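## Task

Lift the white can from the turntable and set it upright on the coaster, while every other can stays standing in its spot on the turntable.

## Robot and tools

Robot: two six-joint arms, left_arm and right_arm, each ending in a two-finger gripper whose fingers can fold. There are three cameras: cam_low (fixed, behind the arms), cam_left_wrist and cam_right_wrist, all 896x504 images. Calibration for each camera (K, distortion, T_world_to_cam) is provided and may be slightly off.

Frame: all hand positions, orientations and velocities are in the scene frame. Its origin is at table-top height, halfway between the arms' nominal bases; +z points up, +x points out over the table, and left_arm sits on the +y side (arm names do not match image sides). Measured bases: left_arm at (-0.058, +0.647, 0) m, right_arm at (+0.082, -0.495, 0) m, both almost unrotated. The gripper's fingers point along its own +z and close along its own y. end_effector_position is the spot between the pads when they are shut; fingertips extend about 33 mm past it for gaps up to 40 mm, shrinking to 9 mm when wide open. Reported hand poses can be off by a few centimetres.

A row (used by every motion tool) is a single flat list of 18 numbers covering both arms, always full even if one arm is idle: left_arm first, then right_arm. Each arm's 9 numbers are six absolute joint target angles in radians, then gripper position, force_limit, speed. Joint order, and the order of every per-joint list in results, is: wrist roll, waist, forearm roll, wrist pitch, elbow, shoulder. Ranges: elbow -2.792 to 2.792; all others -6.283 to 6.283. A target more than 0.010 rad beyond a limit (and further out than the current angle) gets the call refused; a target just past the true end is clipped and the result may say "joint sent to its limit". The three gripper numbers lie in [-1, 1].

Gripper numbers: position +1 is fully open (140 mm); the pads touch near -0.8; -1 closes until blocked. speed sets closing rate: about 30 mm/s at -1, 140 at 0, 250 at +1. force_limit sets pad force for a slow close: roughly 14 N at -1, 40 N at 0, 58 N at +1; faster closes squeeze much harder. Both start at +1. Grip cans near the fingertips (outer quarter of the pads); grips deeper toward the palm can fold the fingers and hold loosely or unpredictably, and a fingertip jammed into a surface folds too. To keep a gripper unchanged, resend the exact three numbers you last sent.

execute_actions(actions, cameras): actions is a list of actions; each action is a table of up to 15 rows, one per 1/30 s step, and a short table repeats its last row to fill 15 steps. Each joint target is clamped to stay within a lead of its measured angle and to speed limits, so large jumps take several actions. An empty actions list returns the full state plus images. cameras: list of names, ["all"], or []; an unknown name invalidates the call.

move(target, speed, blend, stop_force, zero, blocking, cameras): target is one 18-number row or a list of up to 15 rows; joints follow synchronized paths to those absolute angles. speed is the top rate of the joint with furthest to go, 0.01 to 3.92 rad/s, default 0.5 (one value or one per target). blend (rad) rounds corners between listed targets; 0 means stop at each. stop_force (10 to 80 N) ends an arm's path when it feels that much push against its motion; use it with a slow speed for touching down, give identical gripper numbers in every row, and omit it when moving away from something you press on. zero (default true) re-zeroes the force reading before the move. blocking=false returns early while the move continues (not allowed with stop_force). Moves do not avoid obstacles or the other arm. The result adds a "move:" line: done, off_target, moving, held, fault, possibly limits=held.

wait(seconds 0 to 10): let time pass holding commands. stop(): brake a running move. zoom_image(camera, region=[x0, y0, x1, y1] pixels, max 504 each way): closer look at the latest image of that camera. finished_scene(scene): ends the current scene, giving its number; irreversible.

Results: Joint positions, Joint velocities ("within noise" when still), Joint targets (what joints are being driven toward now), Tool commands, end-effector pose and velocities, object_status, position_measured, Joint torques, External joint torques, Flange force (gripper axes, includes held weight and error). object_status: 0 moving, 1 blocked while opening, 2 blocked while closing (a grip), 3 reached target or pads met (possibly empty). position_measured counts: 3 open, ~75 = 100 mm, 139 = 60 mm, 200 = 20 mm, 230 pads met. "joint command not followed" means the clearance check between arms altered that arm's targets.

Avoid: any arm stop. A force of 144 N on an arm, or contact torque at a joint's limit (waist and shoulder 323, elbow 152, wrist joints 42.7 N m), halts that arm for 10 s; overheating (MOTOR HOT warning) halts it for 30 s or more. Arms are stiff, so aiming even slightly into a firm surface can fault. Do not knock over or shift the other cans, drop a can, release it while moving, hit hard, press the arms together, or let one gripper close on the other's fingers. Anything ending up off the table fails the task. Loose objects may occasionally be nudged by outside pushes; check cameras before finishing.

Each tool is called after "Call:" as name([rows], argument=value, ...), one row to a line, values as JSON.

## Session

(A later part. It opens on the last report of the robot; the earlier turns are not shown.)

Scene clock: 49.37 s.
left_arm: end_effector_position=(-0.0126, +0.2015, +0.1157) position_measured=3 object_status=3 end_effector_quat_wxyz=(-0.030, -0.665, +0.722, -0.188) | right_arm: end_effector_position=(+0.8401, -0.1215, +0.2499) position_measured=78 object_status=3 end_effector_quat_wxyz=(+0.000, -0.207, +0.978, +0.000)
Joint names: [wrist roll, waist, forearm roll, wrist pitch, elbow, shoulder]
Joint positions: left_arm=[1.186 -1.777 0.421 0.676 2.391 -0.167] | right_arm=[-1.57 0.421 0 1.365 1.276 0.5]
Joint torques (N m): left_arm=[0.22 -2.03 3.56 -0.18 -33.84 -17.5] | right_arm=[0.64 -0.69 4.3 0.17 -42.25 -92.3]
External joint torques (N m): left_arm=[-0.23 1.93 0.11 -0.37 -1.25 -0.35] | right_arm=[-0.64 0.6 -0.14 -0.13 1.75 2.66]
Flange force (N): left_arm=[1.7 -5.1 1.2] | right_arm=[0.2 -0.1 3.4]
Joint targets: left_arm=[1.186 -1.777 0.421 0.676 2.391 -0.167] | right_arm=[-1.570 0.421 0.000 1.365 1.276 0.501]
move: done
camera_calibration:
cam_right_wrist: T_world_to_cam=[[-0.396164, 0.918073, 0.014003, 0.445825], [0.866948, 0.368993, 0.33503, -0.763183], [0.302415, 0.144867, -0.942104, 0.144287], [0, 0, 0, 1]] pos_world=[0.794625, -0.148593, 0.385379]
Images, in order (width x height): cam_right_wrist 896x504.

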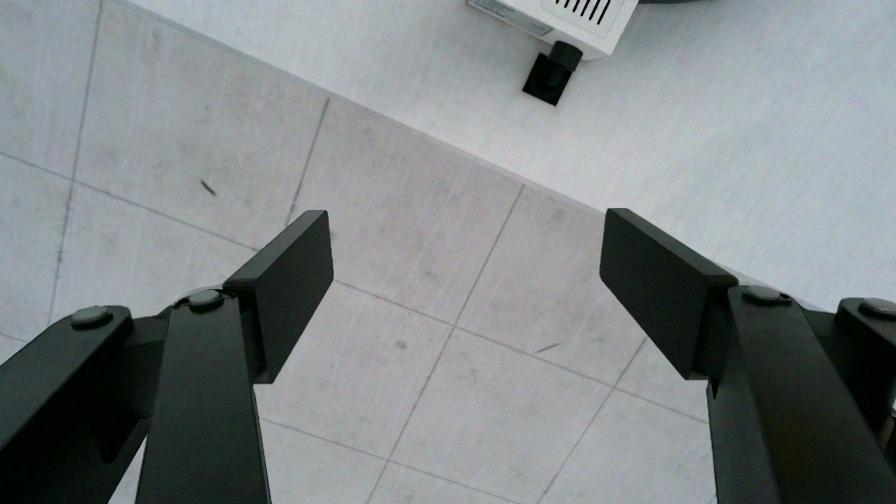

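Call:
move(target=[1.186,-1.777,0.421,0.676,2.391,-0.167,1,1,1,0.749,0.9257,0,1.3094,1.7476,0.0846,1,-0.5,-1], speed=0.9)

Call:
move([
  [1.186,-1.777,0.421,0.676,2.391,-0.167,1,1,1,0.639,0.9465,0,1.2495,1.8094,0.0827,-1,-0.5,-1],
  [1.186,-1.777,0.421,0.676,2.391,-0.167,1,1,1,0.4122,0.9797,0,1.1159,1.9371,0.0886,-1,-0.5,-1],
  [1.186,-1.777,0.421,0.676,2.391,-0.167,1,1,1,0.1709,1.0002,0,1.0552,2.0296,0.0568,-1,-0.5,-1],
  [1.186,-1.777,0.421,0.676,2.391,-0.167,1,1,1,-0.0857,1.0036,0,1.0401,2.1036,-0.0021,-1,-0.5,-1],
  [1.186,-1.777,0.421,0.676,2.391,-0.167,1,1,1,-0.3644,0.985,0,1.0903,2.148,-0.0967,-1,-0.5,-1],
  [1.186,-1.777,0.421,0.676,2.391,-0.167,1,1,1,-0.6239,0.9489,0,1.2807,2.0977,-0.2368,-1,-0.5,-1],
], speed=[0.33,0.68,0.724,0.77,0.836,0.65], blend=0.05, blocking=false)

Call:
wait(seconds=0.5, cameras=["cam_right_wrist"])

Call:
wait(seconds=0.5)

Call:
wait(seconds=4)

Scene clock: 54.97 s.
left_arm: end_effector_position=(-0.0126, +0.2015, +0.1157) position_measured=3 object_status=3 end_effector_quat_wxyz=(-0.030, -0.665, +0.722, -0.188) | right_arm: end_effector_position=(+0.4122, -0.0022, +0.2933) position_measured=3 object_status=3 end_effector_quat_wxyz=(+0.000, +0.643, +0.766, +0.000)
Joint names: [wrist roll, waist, forearm roll, wrist pitch, elbow, shoulder]
Joint positions: left_arm=[1.186 -1.777 0.421 0.676 2.391 -0.167] | right_arm=[0.749 0.926 0 1.309 1.748 0.085]
Joint torques (N m): left_arm=[0.21 -2.1 3.61 -0.22 -33.75 -17.53] | right_arm=[0.68 -0.62 4.26 0.03 -41.69 -49.65]
External joint torques (N m): left_arm=[-0.22 2.01 0.07 -0.34 -1.49 -0.33] | right_arm=[-0.68 0.66 -0.12 -0.07 1.66 1]
Flange force (N): left_arm=[2.2 -5.4 1.1] | right_arm=[-1.0 -0.9 2.9]
Joint targets: left_arm=[1.186 -1.777 0.421 0.676 2.391 -0.167] | right_arm=[0.749 0.926 0.000 1.309 1.748 0.085]
move: done

Scene clock: 55.47 s.
left_arm: end_effector_position=(-0.0126, +0.2015, +0.1157) position_measured=3 object_status=3 end_effector_quat_wxyz=(-0.030, -0.665, +0.722, -0.188) | right_arm: end_effector_position=(+0.3926, -0.0049, +0.2532) position_measured=24 object_status=0 end_effector_quat_wxyz=(+0.000, +0.580, +0.815, +0.000) end_effector_velocity=(-0.070, -0.016, -0.162) end_effector_angular_velocity=(+0.001, -0.001, +0.615)
Joint names: [wrist roll, waist, forearm roll, wrist pitch, elbow, shoulder]
Joint positions: left_arm=[1.186 -1.777 0.421 0.676 2.391 -0.167] | right_arm=[0.613 0.95 0 1.234 1.824 0.083]
Joint velocities: left_arm=[within noise] | right_arm=[-0.533 0.082 0 -0.309 0.299 0.008]
Joint torques (N m): left_arm=[0.19 -1.69 3.68 -0.18 -33.91 -17.78] | right_arm=[0.32 -0.68 3.99 -0.27 -38.06 -45.41]
External joint torques (N m): left_arm=[-0.2 1.73 -0.01 -0.37 -1.24 -0.24] | right_arm=[-0.33 1.09 -0.16 0.27 1.28 0.7]
Flange force (N): left_arm=[1.9 -4.7 1.1] | right_arm=[0.4 -1.6 1.5]
Joint targets: left_arm=[1.186 -1.777 0.421 0.676 2.391 -0.167] | right_arm=[0.549 0.960 0.000 1.196 1.860 0.085]
Tool commands: left_gripper/position=+1.0 left_gripper/force_limit=+1.0 left_gripper/speed=+1.0 right_gripper/position=-1.0 right_gripper/force_limit=-0.5 right_gripper/speed=-1.0
move: running; path passed 1 of 6 targets; right_arm: the wrist roll is farthest, 1.237 rad from its target

Scene clock: 55.97 s.
left_arm: end_effector_position=(-0.0126, +0.2015, +0.1157) position_measured=3 object_status=3 end_effector_quat_wxyz=(-0.030, -0.665, +0.722, -0.188) | right_arm: end_effector_position=(+0.3492, -0.0274, +0.1764) position_measured=48 object_status=0 end_effector_quat_wxyz=(+0.000, +0.418, +0.908, +0.000) end_effector_velocity=(-0.087, -0.072, -0.089) end_effector_angular_velocity=(+0.000, +0.000, +0.779)
Joint names: [wrist roll, waist, forearm roll, wrist pitch, elbow, shoulder]
Joint positions: left_arm=[1.186 -1.777 0.421 0.676 2.391 -0.167] | right_arm=[0.279 0.991 0 1.083 1.988 0.071]
Joint velocities: left_arm=[within noise] | right_arm=[-0.717 0.062 0 -0.188 0.28 -0.091]
Joint torques (N m): left_arm=[0.27 -2.16 3.66 -0.22 -33.84 -17.96] | right_arm=[0.81 -1.91 3.95 -0.23 -38.97 -45.89]
External joint torques (N m): left_arm=[-0.28 2.16 0 -0.33 -1.29 0.06] | right_arm=[-0.81 1.86 -0.14 0.22 2.15 1.31]
Flange force (N): left_arm=[2.4 -5.5 2.0] | right_arm=[1.3 -2.0 3.1]
Joint targets: left_arm=[1.186 -1.777 0.421 0.676 2.391 -0.167] | right_arm=[0.196 0.998 0.000 1.062 2.020 0.060]
Tool commands: left_gripper/position=+1.0 left_gripper/force_limit=+1.0 left_gripper/speed=+1.0 right_gripper/position=-1.0 right_gripper/force_limit=-0.5 right_gripper/speed=-1.0
earlier move: running; path passed 2 of 6 targets; right_arm: the wrist roll is farthest, 0.903 rad from its target
wait: 0.50 s; no rest
camera_calibration:
cam_right_wrist: T_world_to_cam=[[0.765141, 0.64371, 0.0139987, -0.247073], [0.602994, -0.724028, 0.334934, -0.285371], [0.225736, -0.24783, -0.942138, 0.225912], [0, 0, 0, 1]] pos_world=[0.310126, 0.00841457, 0.311879]
Images, in order (width x height): cam_right_wrist 896x504.

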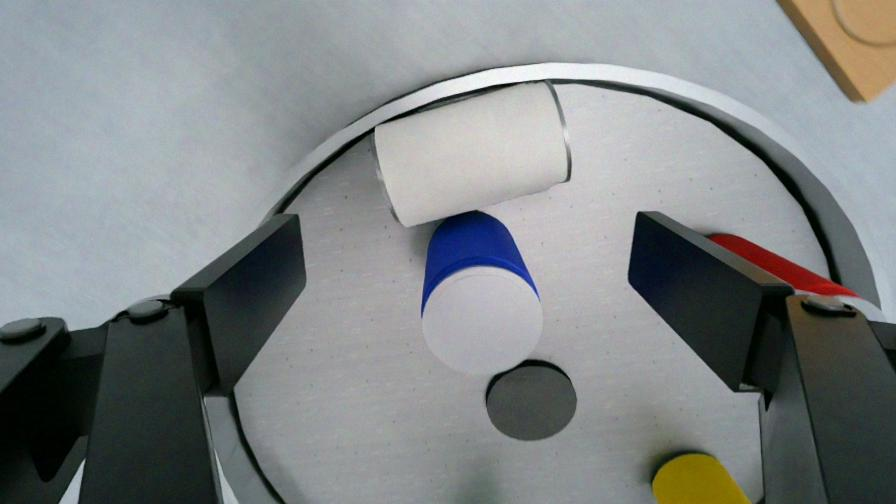

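Scene clock: 56.47 s.
left_arm: end_effector_position=(-0.0126, +0.2015, +0.1157) position_measured=3 object_status=3 end_effector_quat_wxyz=(-0.030, -0.665, +0.722, -0.188) | right_arm: end_effector_position=(+0.3125, -0.0737, +0.1606) position_measured=73 object_status=0 end_effector_quat_wxyz=(+0.000, +0.235, +0.972, +0.001) end_effector_velocity=(-0.056, -0.115, +0.037) end_effector_angular_velocity=(+0.002, -0.002, +0.773)
Joint names: [wrist roll, waist, forearm roll, wrist pitch, elbow, shoulder]
Joint positions: left_arm=[1.186 -1.777 0.421 0.676 2.391 -0.167] | right_arm=[-0.099 1.002 0 1.046 2.103 -0.009]
Joint velocities: left_arm=[within noise] | right_arm=[-0.805 -0.032 0 0.076 0.164 -0.243]
Joint torques (N m): left_arm=[0.21 -1.93 3.64 -0.16 -33.56 -17.94] | right_arm=[0.69 -2.48 3.9 -0.04 -38.66 -37.46]
External joint torques (N m): left_arm=[-0.22 1.92 0.04 -0.39 -1.66 -0.03] | right_arm=[-0.69 0.49 -0.11 0.13 1.37 -0.42]
Flange force (N): left_arm=[2.9 -5.1 1.5] | right_arm=[-0.3 -2.9 0.9]
Joint targets: left_arm=[1.186 -1.777 0.421 0.676 2.391 -0.167] | right_arm=[-0.196 0.996 0.000 1.060 2.121 -0.039]
Tool commands: left_gripper/position=+1.0 left_gripper/force_limit=+1.0 left_gripper/speed=+1.0 right_gripper/position=-1.0 right_gripper/force_limit=-0.5 right_gripper/speed=-1.0
earlier move: running; path passed 4 of 6 targets; right_arm: the wrist roll is farthest, 0.525 rad from its target
wait: 0.50 s; no rest

Scene clock: 59.90 s.
left_arm: end_effector_position=(-0.0126, +0.2015, +0.1157) position_measured=3 object_status=3 end_effector_quat_wxyz=(-0.030, -0.665, +0.722, -0.188) | right_arm: end_effector_position=(+0.2823, -0.1586, +0.2628) position_measured=231 object_status=3 end_effector_quat_wxyz=(+0.000, +0.001, +1.000, +0.000)
Joint names: [wrist roll, waist, forearm roll, wrist pitch, elbow, shoulder]
Joint positions: left_arm=[1.186 -1.777 0.421 0.676 2.391 -0.167] | right_arm=[-0.624 0.949 0 1.281 2.098 -0.237]
Joint torques (N m): left_arm=[0.23 -2.25 3.66 -0.29 -33.62 -17.87] | right_arm=[0.6 -0.47 4.24 0.12 -41.32 -15.17]
External joint torques (N m): left_arm=[-0.24 2.33 0 -0.26 -1.51 -0.21] | right_arm=[-0.6 0.46 -0.13 -0.1 1.67 -0.53]
Flange force (N): left_arm=[2.5 -6.2 1.2] | right_arm=[1.3 -2.9 2.4]
Joint targets: left_arm=[1.186 -1.777 0.421 0.676 2.391 -0.167] | right_arm=[-0.624 0.949 0.000 1.281 2.098 -0.237]
Tool commands: left_gripper/position=+1.0 left_gripper/force_limit=+1.0 left_gripper/speed=+1.0 right_gripper/position=-1.0 right_gripper/force_limit=-0.5 right_gripper/speed=-1.0
earlier move: done
wait: 3.43 of 4 s (the move ended)

Call:
move(target=[1.186,-1.777,0.421,0.676,2.391,-0.167,1,1,1,0.749,0.9257,0,1.1594,1.7476,0.2346,0.95,-0.5,-0.8], speed=0.9)

Scene clock: 63.53 s.
left_arm: end_effector_position=(-0.0126, +0.2015, +0.1157) position_measured=3 object_status=3 end_effector_quat_wxyz=(-0.030, -0.665, +0.722, -0.188) | right_arm: end_effector_position=(+0.4509, +0.0488, +0.1994) position_measured=9 object_status=0 end_effector_quat_wxyz=(+0.000, +0.643, +0.765, +0.000)
Joint names: [wrist roll, waist, forearm roll, wrist pitch, elbow, shoulder]
Joint positions: left_arm=[1.186 -1.777 0.421 0.676 2.391 -0.167] | right_arm=[0.749 0.926 0 1.159 1.748 0.235]
Joint torques (N m): left_arm=[0.28 -1.86 3.63 -0.18 -33.53 -17.7] | right_arm=[0.65 -0.62 4.05 0.01 -39.37 -63.74]
External joint torques (N m): left_arm=[-0.29 1.89 0.04 -0.37 -1.64 -0.29] | right_arm=[-0.65 0.75 -0.13 -0.05 1.42 2.03]
Flange force (N): left_arm=[2.5 -4.9 1.1] | right_arm=[0.3 0.1 3.0]
Joint targets: left_arm=[1.186 -1.777 0.421 0.676 2.391 -0.167] | right_arm=[0.749 0.926 0.000 1.159 1.748 0.235]
move: done

Call:
wait(seconds=6.75)

Call:
move([
  [1.186,-1.777,0.421,0.676,2.391,-0.167,1,1,1,0.639,0.9465,0,1.0995,1.8094,0.2327,-1,-0.5,-1],
  [1.186,-1.777,0.421,0.676,2.391,-0.167,1,1,1,0.4122,0.9797,0,0.9659,1.9371,0.2386,-1,-0.5,-1],
  [1.186,-1.777,0.421,0.676,2.391,-0.167,1,1,1,0.1709,1.0002,0,0.9052,2.0296,0.2068,-1,-0.5,-1],
  [1.186,-1.777,0.421,0.676,2.391,-0.167,1,1,1,-0.0857,1.0036,0,0.8901,2.1036,0.1479,-1,-0.5,-1],
  [1.186,-1.777,0.421,0.676,2.391,-0.167,1,1,1,-0.3644,0.985,0,0.88,2.1748,0.0868,-1,-0.5,-1],
  [1.186,-1.777,0.421,0.676,2.391,-0.167,1,1,1,-0.6239,0.9489,0,0.9822,2.1802,-0.0208,-1,-0.5,-1],
  [1.186,-1.777,0.421,0.676,2.391,-0.167,1,1,1,-0.6239,0.9489,0,1.1307,2.0977,-0.0868,-1,-0.5,-1],
], speed=[0.33,0.68,0.724,0.77,0.836,0.8,0.4], blend=0.05, cameras=["cam_right_wrist","cam_low"])

Scene clock: 70.67 s.
left_arm: end_effector_position=(-0.0126, +0.2015, +0.1157) position_measured=3 object_status=3 end_effector_quat_wxyz=(-0.030, -0.665, +0.722, -0.188) | right_arm: end_effector_position=(+0.4509, +0.0488, +0.1994) position_measured=9 object_status=3 end_effector_quat_wxyz=(+0.000, +0.643, +0.765, +0.000)
Joint names: [wrist roll, waist, forearm roll, wrist pitch, elbow, shoulder]
Joint positions: left_arm=[1.186 -1.777 0.421 0.676 2.391 -0.167] | right_arm=[0.749 0.926 0 1.159 1.748 0.235]
Joint torques (N m): left_arm=[0.28 -2.13 3.64 -0.23 -33.93 -17.51] | right_arm=[0.58 -0.71 4.01 0.01 -39.37 -63.62]
External joint torques (N m): left_arm=[-0.29 2.02 0.03 -0.33 -1.24 -0.2] | right_arm=[-0.58 0.62 -0.09 -0.04 1.43 1.99]
Flange force (N): left_arm=[1.9 -5.1 1.4] | right_arm=[0.2 0.1 3.0]
Joint targets: left_arm=[1.186 -1.777 0.421 0.676 2.391 -0.167] | right_arm=[0.749 0.926 0.000 1.159 1.748 0.235]
Tool commands: left_gripper/position=+1.0 left_gripper/force_limit=+1.0 left_gripper/speed=+1.0 right_gripper/position=+0.95 right_gripper/force_limit=-0.5 right_gripper/speed=-0.8
wait: 6.77 s; at rest from the start

Scene clock: 73.53 s.
left_arm: end_effector_position=(-0.0126, +0.2015, +0.1157) position_measured=3 object_status=3 end_effector_quat_wxyz=(-0.030, -0.665, +0.722, -0.188) | right_arm: end_effector_position=(+0.3185, -0.1085, +0.1994) position_measured=96 object_status=2 end_effector_quat_wxyz=(+0.000, +0.001, +1.000, +0.000)
Joint names: [wrist roll, waist, forearm roll, wrist pitch, elbow, shoulder]
Joint positions: left_arm=[1.186 -1.777 0.421 0.676 2.391 -0.167] | right_arm=[-0.624 0.949 0 1.131 2.098 -0.087]
Joint torques (N m): left_arm=[0.28 -1.92 3.63 -0.24 -33.75 -17.13] | right_arm=[0.66 -0.73 4.02 0.14 -39.6 -28.81]
External joint torques (N m): left_arm=[-0.29 1.85 0.04 -0.31 -1.41 -0.83] | right_arm=[-0.66 0.8 -0.14 -0.12 2.24 0.33]
Flange force (N): left_arm=[1.3 -4.9 0.0] | right_arm=[1.7 -2.2 3.3]
Joint targets: left_arm=[1.186 -1.777 0.421 0.676 2.391 -0.167] | right_arm=[-0.624 0.949 0.000 1.131 2.098 -0.087]
move: done
camera_calibration:
cam_right_wrist: T_world_to_cam=[[0.0105367, 0.999847, 0.013984, 0.107301], [0.942128, -0.0146129, 0.334934, -0.364291], [0.335087, 0.00964565, -0.942138, 0.227531], [0, 0, 0, 1]] pos_world=[0.265836, -0.114803, 0.334879]
Images, in order (width x height): cam_low 896x504, cam_right_wrist 896x504.

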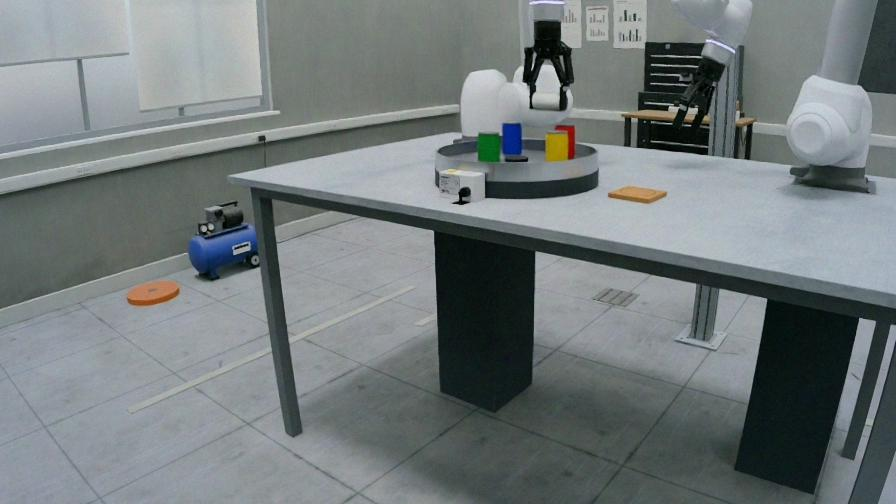

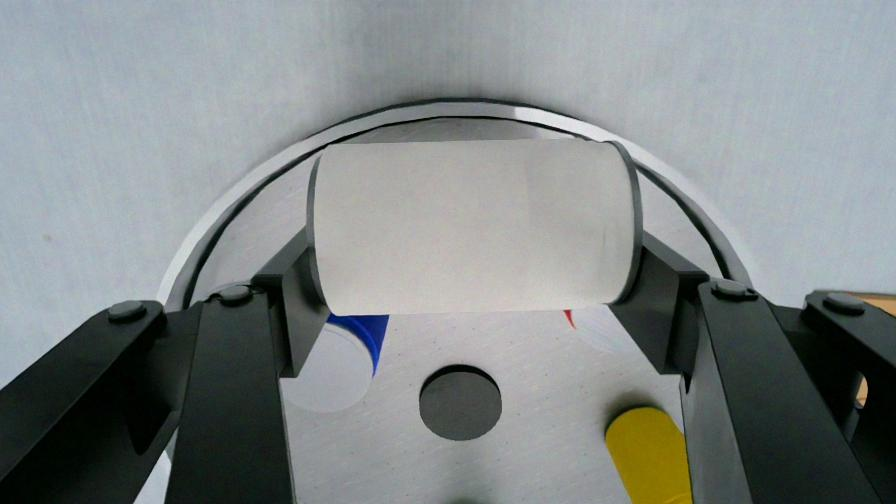

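Call:
zoom_image(camera="cam_right_wrist", region=[250, 110, 700, 360])

Call:
zoom_image(camera="cam_low", region=[500, 60, 600, 130])

Scaled by 1.120 from the camera's 896x504 image, which has a finer 1280x720 frame.

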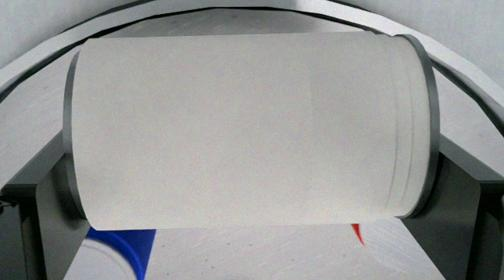

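Scaled by 5.040 from the camera's 896x504 image, which has a finer 1280x720 frame.

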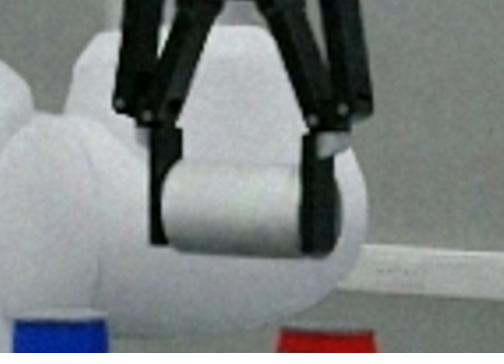

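Call:
move([
  [1.186,-1.777,0.421,0.676,2.391,-0.167,1,1,1,-3.1416,1.3174,0,1.1691,1.7051,0.2674,-1,-0.5,-1],
  [1.186,-1.777,0.421,0.676,2.391,-0.167,1,1,1,-3.1416,1.3174,0,0.9008,1.843,0.3978,-1,-0.5,-1],
], speed=[1.2,0.3])

Call:
move(target=[1.186,-1.777,0.421,0.676,2.391,-0.167,1,1,1,-3.1416,1.3174,0,0.8751,1.8528,0.4137,-1,-0.5,-1], speed=0.03, stop_force=10, cameras=["cam_right_wrist","cam_low"])

Call:
zoom_image(camera="cam_low", region=[560, 60, 760, 190])

Scene clock: 76.93 s.
left_arm: end_effector_position=(-0.0126, +0.2015, +0.1157) position_measured=3 object_status=3 end_effector_quat_wxyz=(-0.030, -0.665, +0.722, -0.188) | right_arm: end_effector_position=(+0.2945, +0.0252, +0.2090) position_measured=96 object_status=2 end_effector_quat_wxyz=(+0.000, -0.635, +0.772, +0.000)
Joint names: [wrist roll, waist, forearm roll, wrist pitch, elbow, shoulder]
Joint positions: left_arm=[1.186 -1.777 0.421 0.676 2.391 -0.167] | right_arm=[-1.826 1.125 0 1.149 1.91 0.082]
Joint torques (N m): left_arm=[0.29 -2.31 3.63 -0.17 -33.6 -17.04] | right_arm=[0.85 -0.85 4.01 0.19 -40.05 -48.12]
External joint torques (N m): left_arm=[-0.3 2.3 0.04 -0.38 -1.55 -0.94] | right_arm=[-0.85 0.75 -0.15 -0.15 2.35 2.08]
Flange force (N): left_arm=[1.5 -6.2 0.2] | right_arm=[0.9 0.0 4.5]
Joint targets: left_arm=[1.186 -1.777 0.421 0.676 2.391 -0.167] | right_arm=[-1.826 1.125 0.000 1.149 1.910 0.082]
move: held (right_arm; a check stopped the path); path passed 0 of 2 targets; limits=held; right_arm: the wrist roll is farthest, 1.315 rad from its target
joint command not followed: on one or more control steps a check withheld the commanded joint targets of the right arm, and it was not sent them on those steps.
cause: the commanded joint targets, or the way to them, would bring a part of the robot too close to another arm (a part of this arm just beyond the forearm roll and a part of the left arm just beyond the forearm roll, 19 mm apart when this arm was first held).

Scene clock: 81.07 s.
left_arm: end_effector_position=(-0.0126, +0.2015, +0.1157) position_measured=3 object_status=3 end_effector_quat_wxyz=(-0.030, -0.665, +0.722, -0.188) | right_arm: end_effector_position=(+0.2916, +0.0370, +0.1979) position_measured=96 object_status=2 end_effector_quat_wxyz=(+0.000, +0.675, -0.738, +0.000)
Joint names: [wrist roll, waist, forearm roll, wrist pitch, elbow, shoulder]
Joint positions: left_arm=[1.186 -1.777 0.421 0.676 2.391 -0.167] | right_arm=[-1.919 1.138 0 1.13 1.906 0.106]
Joint torques (N m): left_arm=[0.25 -1.79 3.66 -0.27 -33.8 -17.73] | right_arm=[0.6 -0.64 3.93 0.14 -39.78 -50.58]
External joint torques (N m): left_arm=[-0.27 1.78 0.01 -0.28 -1.33 -0.3] | right_arm=[-0.61 0.74 -0.09 -0.1 2.41 2.38]
Flange force (N): left_arm=[1.9 -4.6 0.9] | right_arm=[0.5 0.4 4.7]
Joint targets: left_arm=[1.186 -1.777 0.421 0.676 2.391 -0.167] | right_arm=[-1.919 1.138 0.000 1.130 1.906 0.106]
move: held (right_arm; a check stopped the path); limits=held; right_arm: the wrist roll is farthest, 1.223 rad from its target
joint command not followed: on one or more control steps a check withheld the commanded joint targets of the right arm, and it was not sent them on those steps.
cause: the commanded joint targets, or the way to them, would bring a part of the robot too close to another arm (a part of this arm just beyond the forearm roll and a part of the left arm just beyond the forearm roll, 5 mm apart when this arm was first held).
camera_calibration:
cam_right_wrist: T_world_to_cam=[[-0.995178, 0.0970749, 0.0140578, 0.288807], [0.0961615, 0.937303, 0.334987, -0.124851], [0.0193424, 0.334724, -0.942118, 0.313777], [0, 0, 0, 1]] pos_world=[0.293351, -0.0160412, 0.333379]
Images, in order (width x height): cam_low 896x504, cam_right_wrist 896x504.

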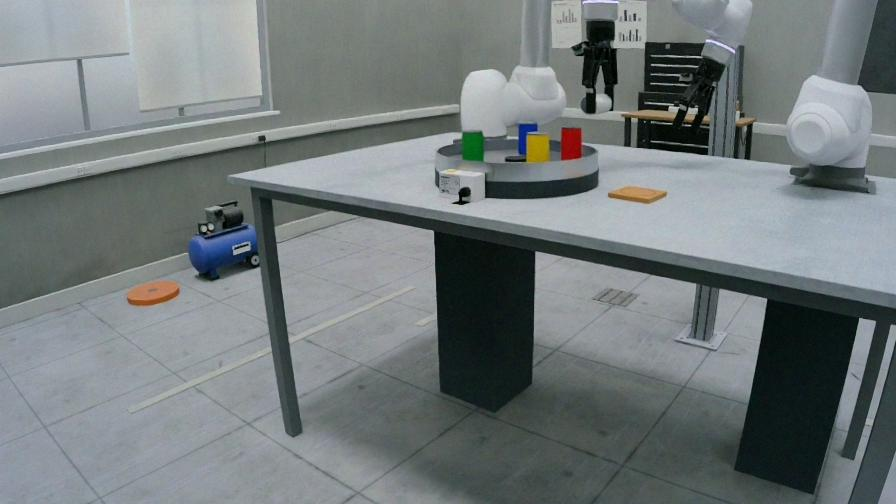

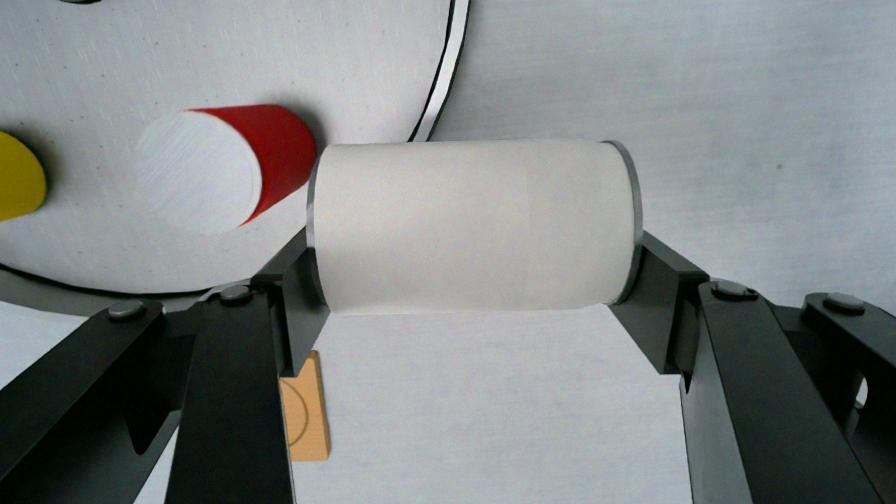

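Scaled by 2.520 from the camera's 896x504 image, which has a finer 1280x720 frame.

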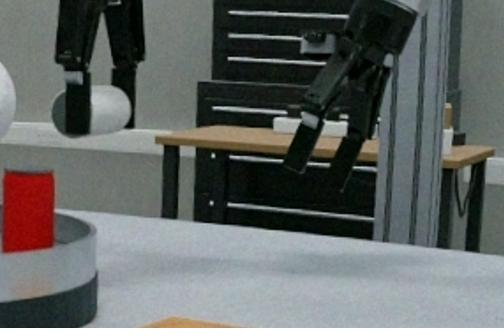

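Call:
move([
  [1.186,0.5,0.421,0.676,2.391,-0.3,1,1,1,-1.919,1.138,0,1.13,1.906,0.106,-1,-0.5,-1],
  [1.186,0.5,0.421,0.676,2.391,-0.3,1,1,1,-3.1416,1.3174,0,1.1691,1.7051,0.2674,-1,-0.5,-1],
  [1.186,0.5,0.421,0.676,2.391,-0.3,1,1,1,-3.1416,1.3174,0,0.9008,1.843,0.3978,-1,-0.5,-1],
], speed=[1.2,1,0.3])

Call:
move(target=[1.186,0.5,0.421,0.676,2.391,-0.3,1,1,1,-3.1416,1.3174,0,0.8751,1.8528,0.4137,-1,-0.5,-1], speed=0.03, stop_force=10, cameras=["cam_right_wrist","cam_low"])

Call:
zoom_image(camera="cam_low", region=[560, 60, 760, 190])

Scene clock: 87.43 s.
left_arm: end_effector_position=(+0.2521, +0.9711, +0.1733) position_measured=3 object_status=3 end_effector_quat_wxyz=(-0.172, +0.921, +0.306, +0.169) | right_arm: end_effector_position=(+0.2209, +0.1698, +0.0445) position_measured=96 object_status=2 end_effector_quat_wxyz=(+0.000, +0.992, -0.128, +0.000)
Joint names: [wrist roll, waist, forearm roll, wrist pitch, elbow, shoulder]
Joint positions: left_arm=[1.186 0.5 0.421 0.676 2.391 -0.3] | right_arm=[-3.142 1.317 0 0.901 1.843 0.398]
Joint torques (N m): left_arm=[0.23 -2.36 4 -0.52 -36.93 -7.46] | right_arm=[0.67 -0.63 3.47 0.01 -34.38 -75.25]
External joint torques (N m): left_arm=[-0.24 2.41 0 -0.36 -1.43 -0.57] | right_arm=[-0.67 0.39 -0.17 -0.01 1.88 3.25]
Flange force (N): left_arm=[1.9 -7.4 1.1] | right_arm=[0.4 -0.4 4.7]
Joint targets: left_arm=[1.186 0.500 0.421 0.676 2.391 -0.300] | right_arm=[-3.142 1.317 0.000 0.901 1.843 0.398]
move: done

Scene clock: 88.83 s.
left_arm: end_effector_position=(+0.2521, +0.9711, +0.1733) position_measured=3 object_status=3 end_effector_quat_wxyz=(-0.172, +0.921, +0.306, +0.169) | right_arm: end_effector_position=(+0.2209, +0.1698, +0.0306) position_measured=96 object_status=2 end_effector_quat_wxyz=(+0.000, +0.992, -0.128, +0.000)
Joint names: [wrist roll, waist, forearm roll, wrist pitch, elbow, shoulder]
Joint positions: left_arm=[1.186 0.5 0.421 0.676 2.391 -0.3] | right_arm=[-3.142 1.317 0 0.877 1.852 0.412]
Joint torques (N m): left_arm=[0.22 -1.73 3.93 -0.57 -36.9 -7.73] | right_arm=[0.6 -1.79 3.12 -0.44 -28.88 -67.25]
External joint torques (N m): left_arm=[-0.23 1.72 0.08 -0.3 -1.39 -0.08] | right_arm=[-0.6 1.57 0.1 0.43 -2.95 -5.47]
Flange force (N): left_arm=[2.3 -4.9 1.4] | right_arm=[-1.4 0.7 -8.5]
Joint targets: left_arm=[1.186 0.500 0.421 0.676 2.391 -0.300] | right_arm=[-3.142 1.317 0.000 0.877 1.852 0.412]
move: contact (right_arm)
camera_calibration:
cam_right_wrist: T_world_to_cam=[[-0.262731, -0.964769, 0.0138773, 0.226377], [-0.907881, 0.252057, 0.334992, 0.151625], [-0.326688, 0.0754138, -0.942119, 0.233424], [0, 0, 0, 1]] pos_world=[0.27339, 0.16258, 0.165979]
Images, in order (width x height): cam_low 896x504, cam_right_wrist 896x504.

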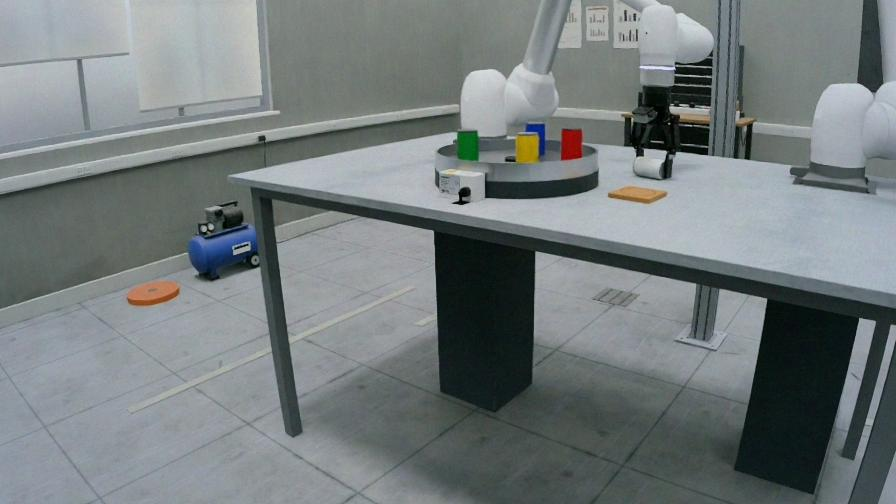

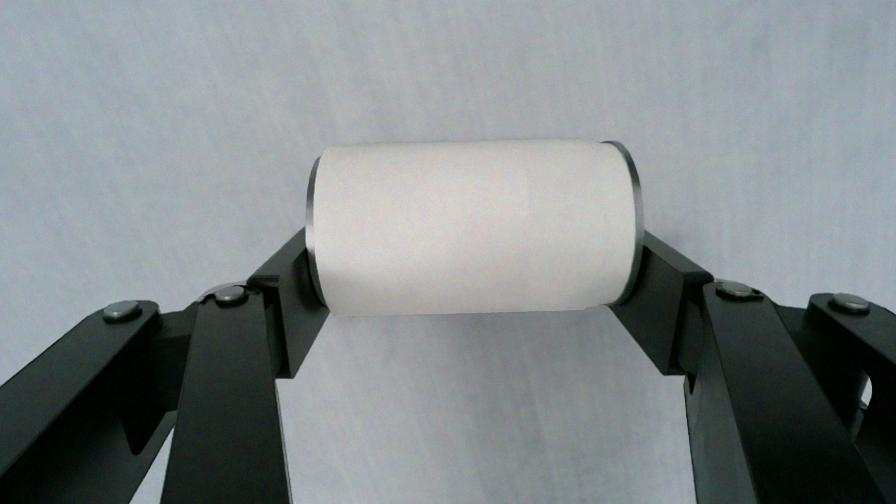

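Scaled by 2.520 from the camera's 896x504 image, which has a finer 1280x720 frame.

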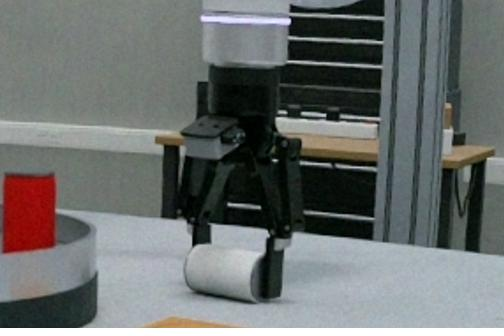

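Call:
move([
  [1.186,0.5,0.421,0.676,2.391,-0.3,1,1,1,-3.1416,1.3174,0,0.877,1.852,0.412,0.95,-0.5,-0.9],
  [1.186,0.5,0.421,0.676,2.391,-0.3,1,1,1,-3.1416,1.3174,0,1.1691,1.7051,0.2674,0.95,-0.5,-0.9],
  [1.186,0.5,0.421,0.676,2.391,-0.3,1,1,1,-1.5708,1.298,0,0.3911,2.2477,-0.0208,0.3,-0.5,-0.5],
], speed=[0.2,0.5,1.0], cameras=["cam_right_wrist","cam_low"])

Scene clock: 95.47 s.
left_arm: end_effector_position=(+0.2521, +0.9711, +0.1733) position_measured=3 object_status=3 end_effector_quat_wxyz=(-0.172, +0.921, +0.306, +0.169) | right_arm: end_effector_position=(+0.2114, +0.0880, +0.1434) position_measured=91 object_status=0 end_effector_quat_wxyz=(+0.206, -0.582, +0.771, +0.156)
Joint names: [wrist roll, waist, forearm roll, wrist pitch, elbow, shoulder]
Joint positions: left_arm=[1.186 0.5 0.421 0.676 2.391 -0.3] | right_arm=[-1.571 1.298 0 0.391 2.248 -0.021]
Joint torques (N m): left_arm=[0.27 -2.07 4 -0.56 -36.98 -7.69] | right_arm=[0.62 -0.49 3.49 -1.24 -35.39 -32]
External joint torques (N m): left_arm=[-0.28 1.97 0.01 -0.32 -1.39 0.12] | right_arm=[-0.62 0.55 -0.13 -0.08 1.31 0.01]
Flange force (N): left_arm=[2.7 -5.5 2.0] | right_arm=[2.6 -1.5 0.3]
Joint targets: left_arm=[1.186 0.500 0.421 0.676 2.391 -0.300] | right_arm=[-1.571 1.298 0.000 0.391 2.248 -0.021]
move: done
camera_calibration:
cam_right_wrist: T_world_to_cam=[[-0.961719, 0.273541, 0.0164765, 0.18173], [0.189465, 0.620277, 0.761156, -0.199689], [0.197987, 0.735141, -0.648359, 0.131696], [0, 0, 0, 1]] pos_world=[0.186534, -0.0226632, 0.234386]
Images, in order (width x height): cam_low 896x504, cam_right_wrist 896x504.

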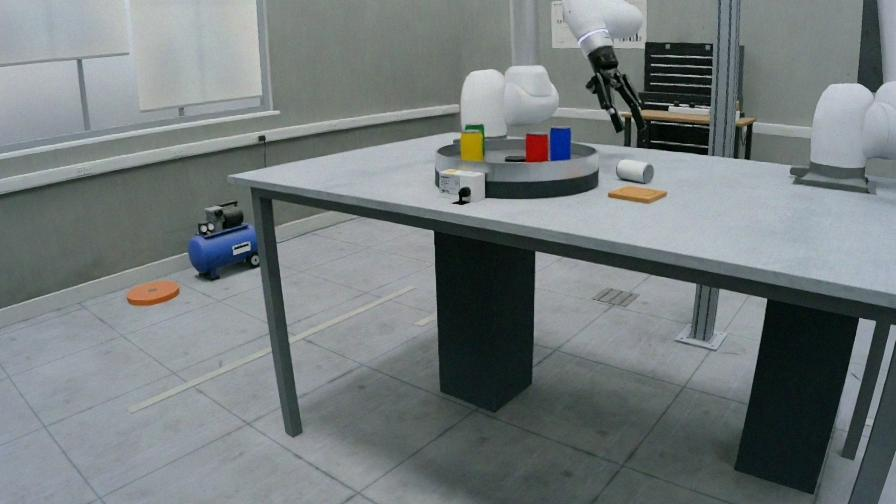

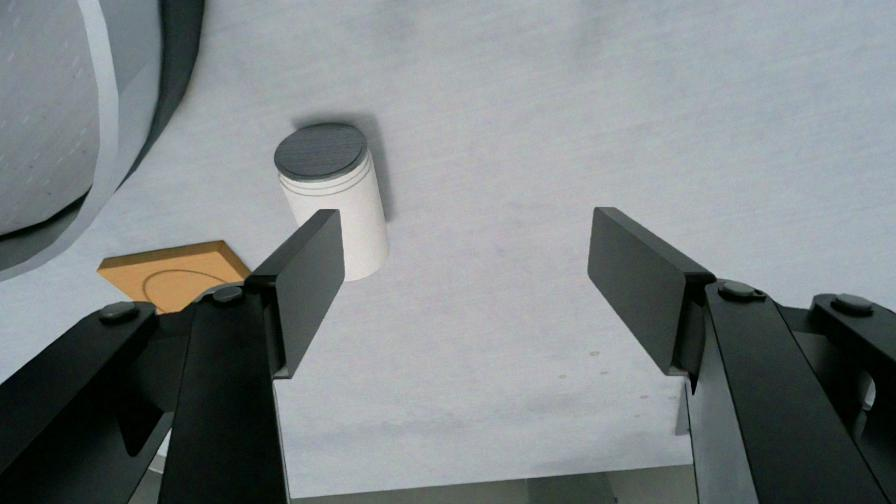

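Call:
wait(seconds=0.1, cameras=["cam_right_wrist"])

Scene clock: 95.87 s.
left_arm: end_effector_position=(+0.2521, +0.9711, +0.1733) position_measured=3 object_status=3 end_effector_quat_wxyz=(-0.172, +0.921, +0.306, +0.169) | right_arm: end_effector_position=(+0.2114, +0.0880, +0.1434) position_measured=91 object_status=3 end_effector_quat_wxyz=(+0.206, -0.582, +0.771, +0.156)
Joint names: [wrist roll, waist, forearm roll, wrist pitch, elbow, shoulder]
Joint positions: left_arm=[1.186 0.5 0.421 0.676 2.391 -0.3] | right_arm=[-1.571 1.298 0 0.391 2.248 -0.021]
Joint torques (N m): left_arm=[0.2 -1.72 4.04 -0.56 -37.05 -7.81] | right_arm=[0.67 -0.62 3.56 -1.25 -35.41 -32.4]
External joint torques (N m): left_arm=[-0.21 1.72 -0.03 -0.32 -1.35 0.13] | right_arm=[-0.67 0.6 -0.19 -0.07 1.31 0.46]
Flange force (N): left_arm=[2.6 -5.1 1.8] | right_arm=[2.2 -1.4 1.1]
Joint targets: left_arm=[1.186 0.500 0.421 0.676 2.391 -0.300] | right_arm=[-1.571 1.298 0.000 0.391 2.248 -0.021]
Tool commands: left_gripper/position=+1.0 left_gripper/force_limit=+1.0 left_gripper/speed=+1.0 right_gripper/position=+0.3 right_gripper/force_limit=-0.5 right_gripper/speed=-0.5
wait: 0.10 s; at rest from the start
camera_calibration:
cam_right_wrist: T_world_to_cam=[[-0.961719, 0.273541, 0.0164765, 0.18173], [0.189465, 0.620277, 0.761156, -0.199689], [0.197987, 0.735141, -0.648359, 0.131696], [0, 0, 0, 1]] pos_world=[0.186534, -0.0226632, 0.234386]
Images, in order (width x height): cam_right_wrist 896x504.

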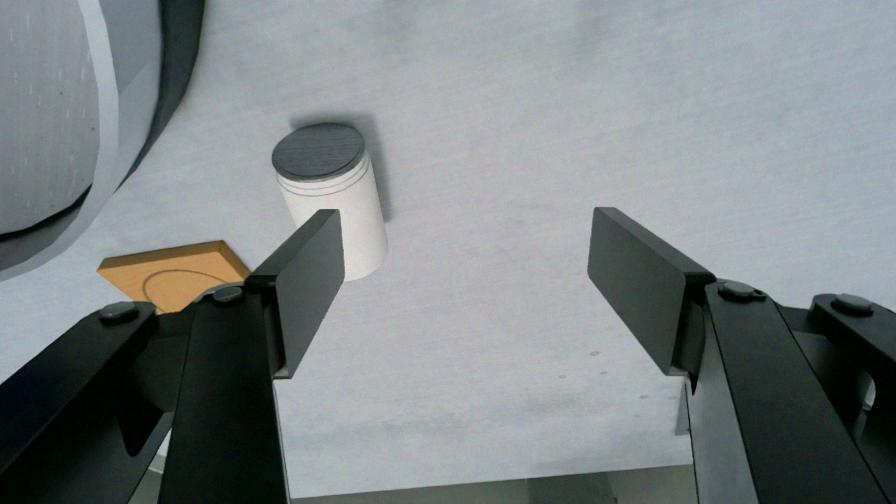

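Call:
move(target=[1.186,0.5,0.421,0.676,2.391,-0.3,1,1,1,-1.7,1.197,0,0.391,2.235,-0.008,0.3,-0.5,-0.5], cameras=["cam_right_wrist"])

Call:
wait(seconds=1.5, cameras=["cam_right_wrist"])

Scene clock: 97.13 s.
left_arm: end_effector_position=(+0.2521, +0.9711, +0.1733) position_measured=3 object_status=3 end_effector_quat_wxyz=(-0.172, +0.921, +0.306, +0.169) | right_arm: end_effector_position=(+0.2724, +0.0793, +0.1435) position_measured=91 object_status=3 end_effector_quat_wxyz=(+0.223, -0.593, +0.762, +0.131)
Joint names: [wrist roll, waist, forearm roll, wrist pitch, elbow, shoulder]
Joint positions: left_arm=[1.186 0.5 0.421 0.676 2.391 -0.3] | right_arm=[-1.7 1.197 0 0.391 2.235 -0.008]
Joint torques (N m): left_arm=[0.21 -1.99 3.94 -0.49 -37 -7.58] | right_arm=[0.76 -0.88 3.53 -1.28 -35.36 -33.93]
External joint torques (N m): left_arm=[-0.22 1.95 0.06 -0.39 -1.37 -0.34] | right_arm=[-0.76 0.92 -0.17 -0.04 1.27 0.63]
Flange force (N): left_arm=[2.0 -5.8 1.4] | right_arm=[2.1 -0.8 1.4]
Joint targets: left_arm=[1.186 0.500 0.421 0.676 2.391 -0.300] | right_arm=[-1.700 1.197 0.000 0.391 2.235 -0.008]
move: done
camera_calibration:
cam_right_wrist: T_world_to_cam=[[-0.963671, 0.262764, -0.0478882, 0.253398], [0.136244, 0.637817, 0.758042, -0.192305], [0.22973, 0.723978, -0.650446, 0.118671], [0, 0, 0, 1]] pos_world=[0.243131, -0.0298436, 0.235099]
Images, in order (width x height): cam_right_wrist 896x504.

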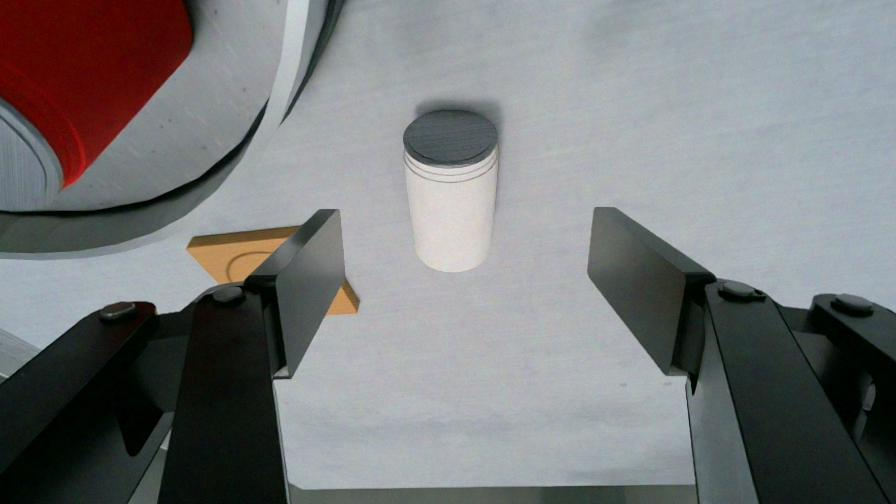

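Scene clock: 98.63 s.
left_arm: end_effector_position=(+0.2521, +0.9711, +0.1733) position_measured=3 object_status=3 end_effector_quat_wxyz=(-0.172, +0.921, +0.306, +0.169) | right_arm: end_effector_position=(+0.2724, +0.0793, +0.1434) position_measured=91 object_status=3 end_effector_quat_wxyz=(+0.223, -0.593, +0.762, +0.131)
Joint names: [wrist roll, waist, forearm roll, wrist pitch, elbow, shoulder]
Joint positions: left_arm=[1.186 0.5 0.421 0.676 2.391 -0.3] | right_arm=[-1.7 1.197 0 0.391 2.235 -0.008]
Joint torques (N m): left_arm=[0.23 -2.13 4.01 -0.52 -36.88 -7.85] | right_arm=[0.6 -0.89 3.53 -1.25 -35.37 -33.7]
External joint torques (N m): left_arm=[-0.24 2.19 0 -0.36 -1.51 0.16] | right_arm=[-0.6 0.94 -0.17 -0.07 1.26 0.38]
Flange force (N): left_arm=[3.0 -6.5 2.3] | right_arm=[2.2 0.0 1.0]
Joint targets: left_arm=[1.186 0.500 0.421 0.676 2.391 -0.300] | right_arm=[-1.700 1.197 0.000 0.391 2.235 -0.008]
Tool commands: left_gripper/position=+1.0 left_gripper/force_limit=+1.0 left_gripper/speed=+1.0 right_gripper/position=+0.3 right_gripper/force_limit=-0.5 right_gripper/speed=-0.5
wait: 1.50 s; at rest by 0.17 s
camera_calibration:
cam_right_wrist: T_world_to_cam=[[-0.963684, 0.262702, -0.0479611, 0.253513], [0.136151, 0.637843, 0.758037, -0.192294], [0.22973, 0.723978, -0.650446, 0.118648], [0, 0, 0, 1]] pos_world=[0.243231, -0.0298437, 0.235099]
Images, in order (width x height): cam_right_wrist 896x504.

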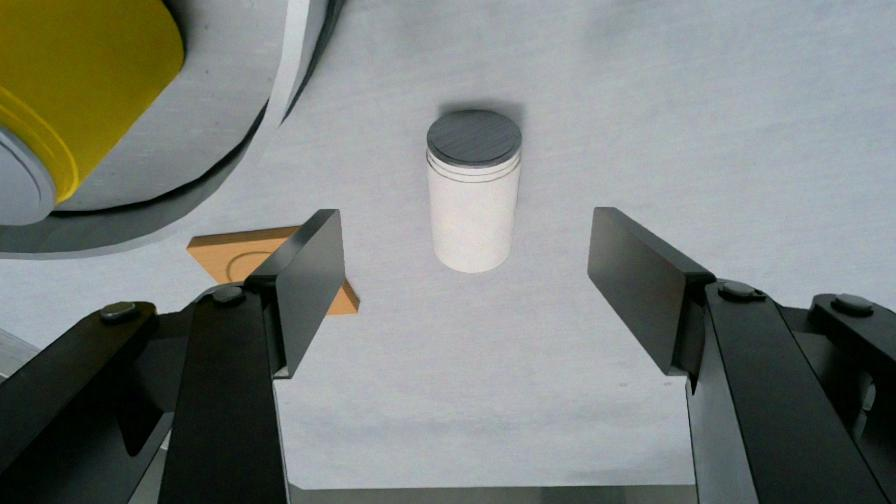

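Call:
move([
  [1.186,0.5,0.421,0.676,2.391,-0.3,1,1,1,-1.7,1.195,0,0.1722,2.2186,0.2272,0.3,-0.5,-0.5],
  [1.186,0.5,0.421,0.676,2.391,-0.3,1,1,1,-1.7,1.195,0,0.1722,2.2186,0.2272,-1,-0.3,-0.6],
], cameras=["cam_right_wrist","cam_low"])

Scene clock: 100.67 s.
left_arm: end_effector_position=(+0.2521, +0.9711, +0.1733) position_measured=3 object_status=3 end_effector_quat_wxyz=(-0.172, +0.921, +0.306, +0.169) | right_arm: end_effector_position=(+0.2958, +0.1347, +0.0395) position_measured=152 object_status=2 end_effector_quat_wxyz=(+0.223, -0.592, +0.763, +0.131)
Joint names: [wrist roll, waist, forearm roll, wrist pitch, elbow, shoulder]
Joint positions: left_arm=[1.186 0.5 0.421 0.676 2.391 -0.3] | right_arm=[-1.7 1.195 0 0.172 2.219 0.227]
Joint torques (N m): left_arm=[0.19 -2.13 3.96 -0.56 -36.68 -8.04] | right_arm=[0.61 -0.85 2.86 -1.01 -27.73 -50.14]
External joint torques (N m): left_arm=[-0.2 2.18 0.05 -0.32 -1.72 0.2] | right_arm=[-0.61 0.8 -0.14 -0.33 -0.14 -0.7]
Flange force (N): left_arm=[3.4 -6.6 2.1] | right_arm=[0.0 0.0 0.0]
Joint targets: left_arm=[1.186 0.500 0.421 0.676 2.391 -0.300] | right_arm=[-1.700 1.195 0.000 0.172 2.219 0.227]
move: done
camera_calibration:
cam_right_wrist: T_world_to_cam=[[-0.963144, 0.264677, -0.0479655, 0.25611], [0.137425, 0.637469, 0.758121, -0.152436], [0.231234, 0.723588, -0.650347, 0.00515058], [0, 0, 0, 1]] pos_world=[0.266428, 0.0256601, 0.131199]
Images, in order (width x height): cam_low 896x504, cam_right_wrist 896x504.

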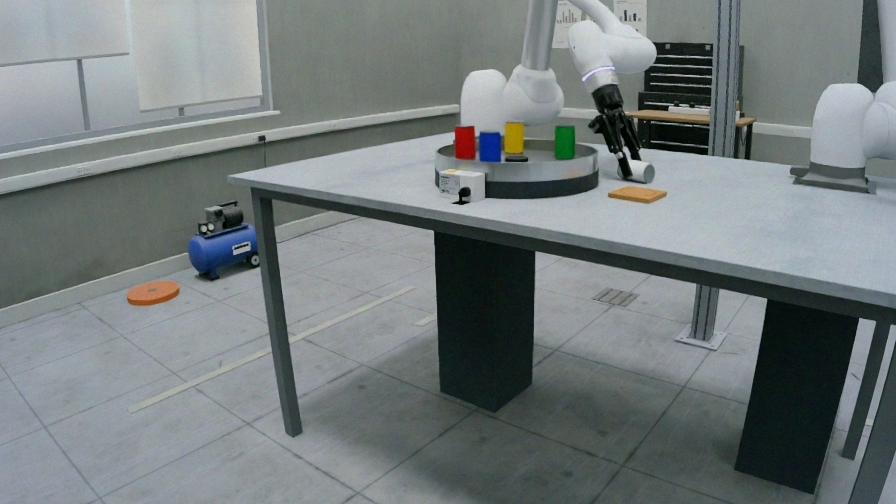

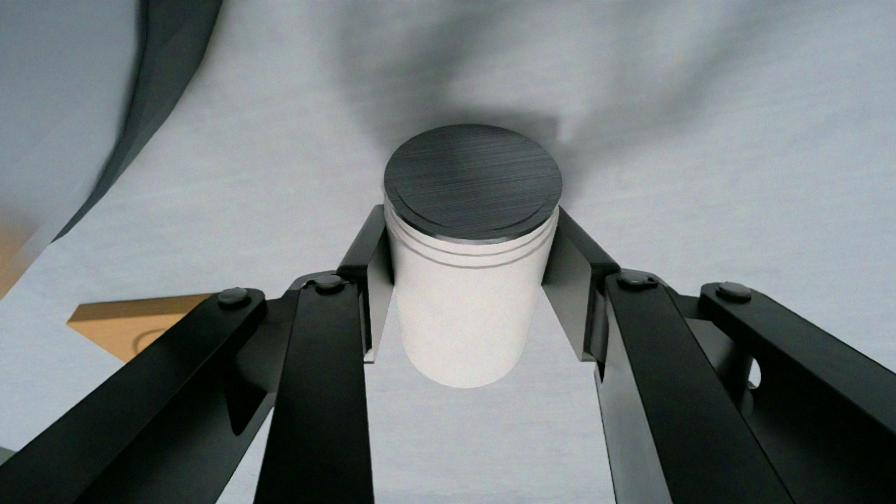

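Call:
move([
  [1.186,0.5,0.421,0.676,2.391,-0.3,1,1,1,-1.7,1.195,0,0.391,2.235,-0.008,-1,-0.3,-0.6],
  [1.186,0.5,0.421,0.676,2.391,-0.3,1,1,1,1.5708,1.0329,0,-0.379,2.1957,0.2777,-1,-0.3,-0.6],
  [1.186,0.5,0.421,0.676,2.391,-0.3,1,1,1,1.5708,1.0329,0,-0.4637,2.2153,0.3428,-1,-0.3,-0.6],
], speed=[0.4,1.1,0.2], cameras=["cam_right_wrist","cam_low"])

Call:
zoom_image(camera="cam_low", region=[560, 90, 720, 220])

Scene clock: 106.90 s.
left_arm: end_effector_position=(+0.2521, +0.9711, +0.1733) position_measured=3 object_status=3 end_effector_quat_wxyz=(-0.172, +0.921, +0.306, +0.169) | right_arm: end_effector_position=(+0.4669, +0.2119, +0.1037) position_measured=152 object_status=2 end_effector_quat_wxyz=(-0.246, +0.754, +0.426, +0.435)
Joint names: [wrist roll, waist, forearm roll, wrist pitch, elbow, shoulder]
Joint positions: left_arm=[1.186 0.5 0.421 0.676 2.391 -0.3] | right_arm=[1.571 1.033 0 -0.464 2.215 0.343]
Joint torques (N m): left_arm=[0.24 -2.14 4.01 -0.55 -36.86 -8.13] | right_arm=[0.61 -0.78 2.49 -2.8 -26.96 -61.96]
External joint torques (N m): left_arm=[-0.25 2.17 0 -0.33 -1.51 0.44] | right_arm=[-0.61 0.67 -0.14 0.41 1.73 2.43]
Flange force (N): left_arm=[3.4 -6.3 2.7] | right_arm=[-3.5 -2.2 1.8]
Joint targets: left_arm=[1.186 0.500 0.421 0.676 2.391 -0.300] | right_arm=[1.571 1.033 0.000 -0.464 2.215 0.343]
move: done
camera_calibration:
cam_right_wrist: T_world_to_cam=[[0.848154, -0.52975, -0.000461755, -0.278712], [-0.403522, -0.645493, -0.648467, 0.396589], [0.343227, 0.550186, -0.761243, -0.0525835], [0, 0, 0, 1]] pos_world=[0.414471, 0.137278, 0.217017]
Images, in order (width x height): cam_low 896x504, cam_right_wrist 896x504.

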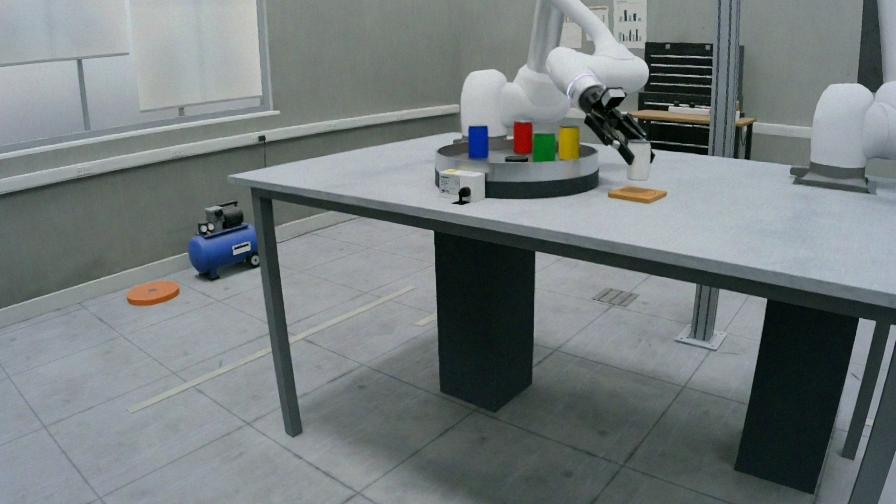

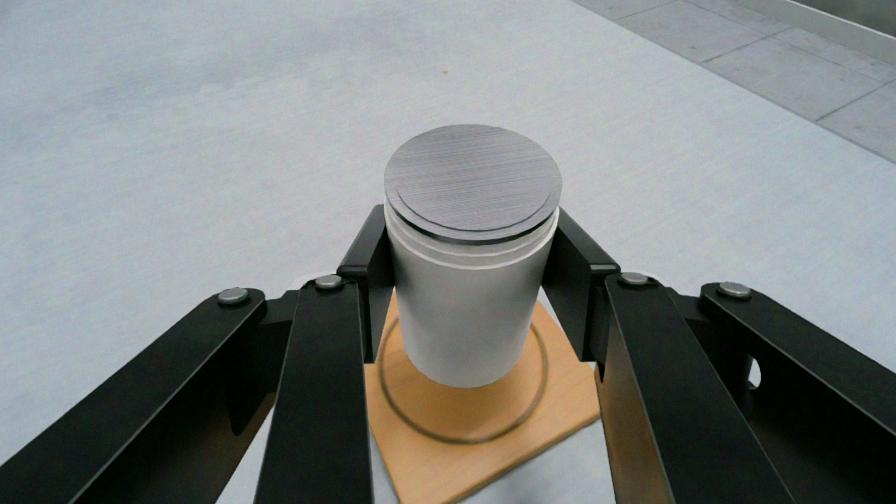

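Scaled by 3.150 from the camera's 896x504 image, which has a finer 1280x720 frame.

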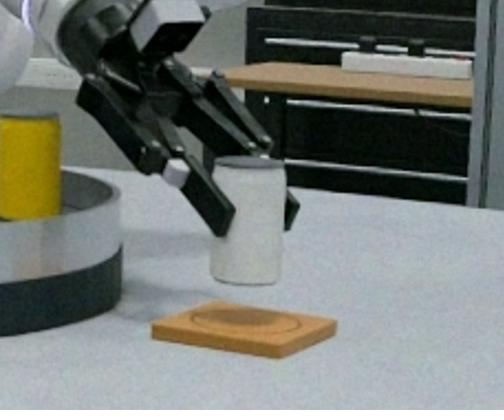

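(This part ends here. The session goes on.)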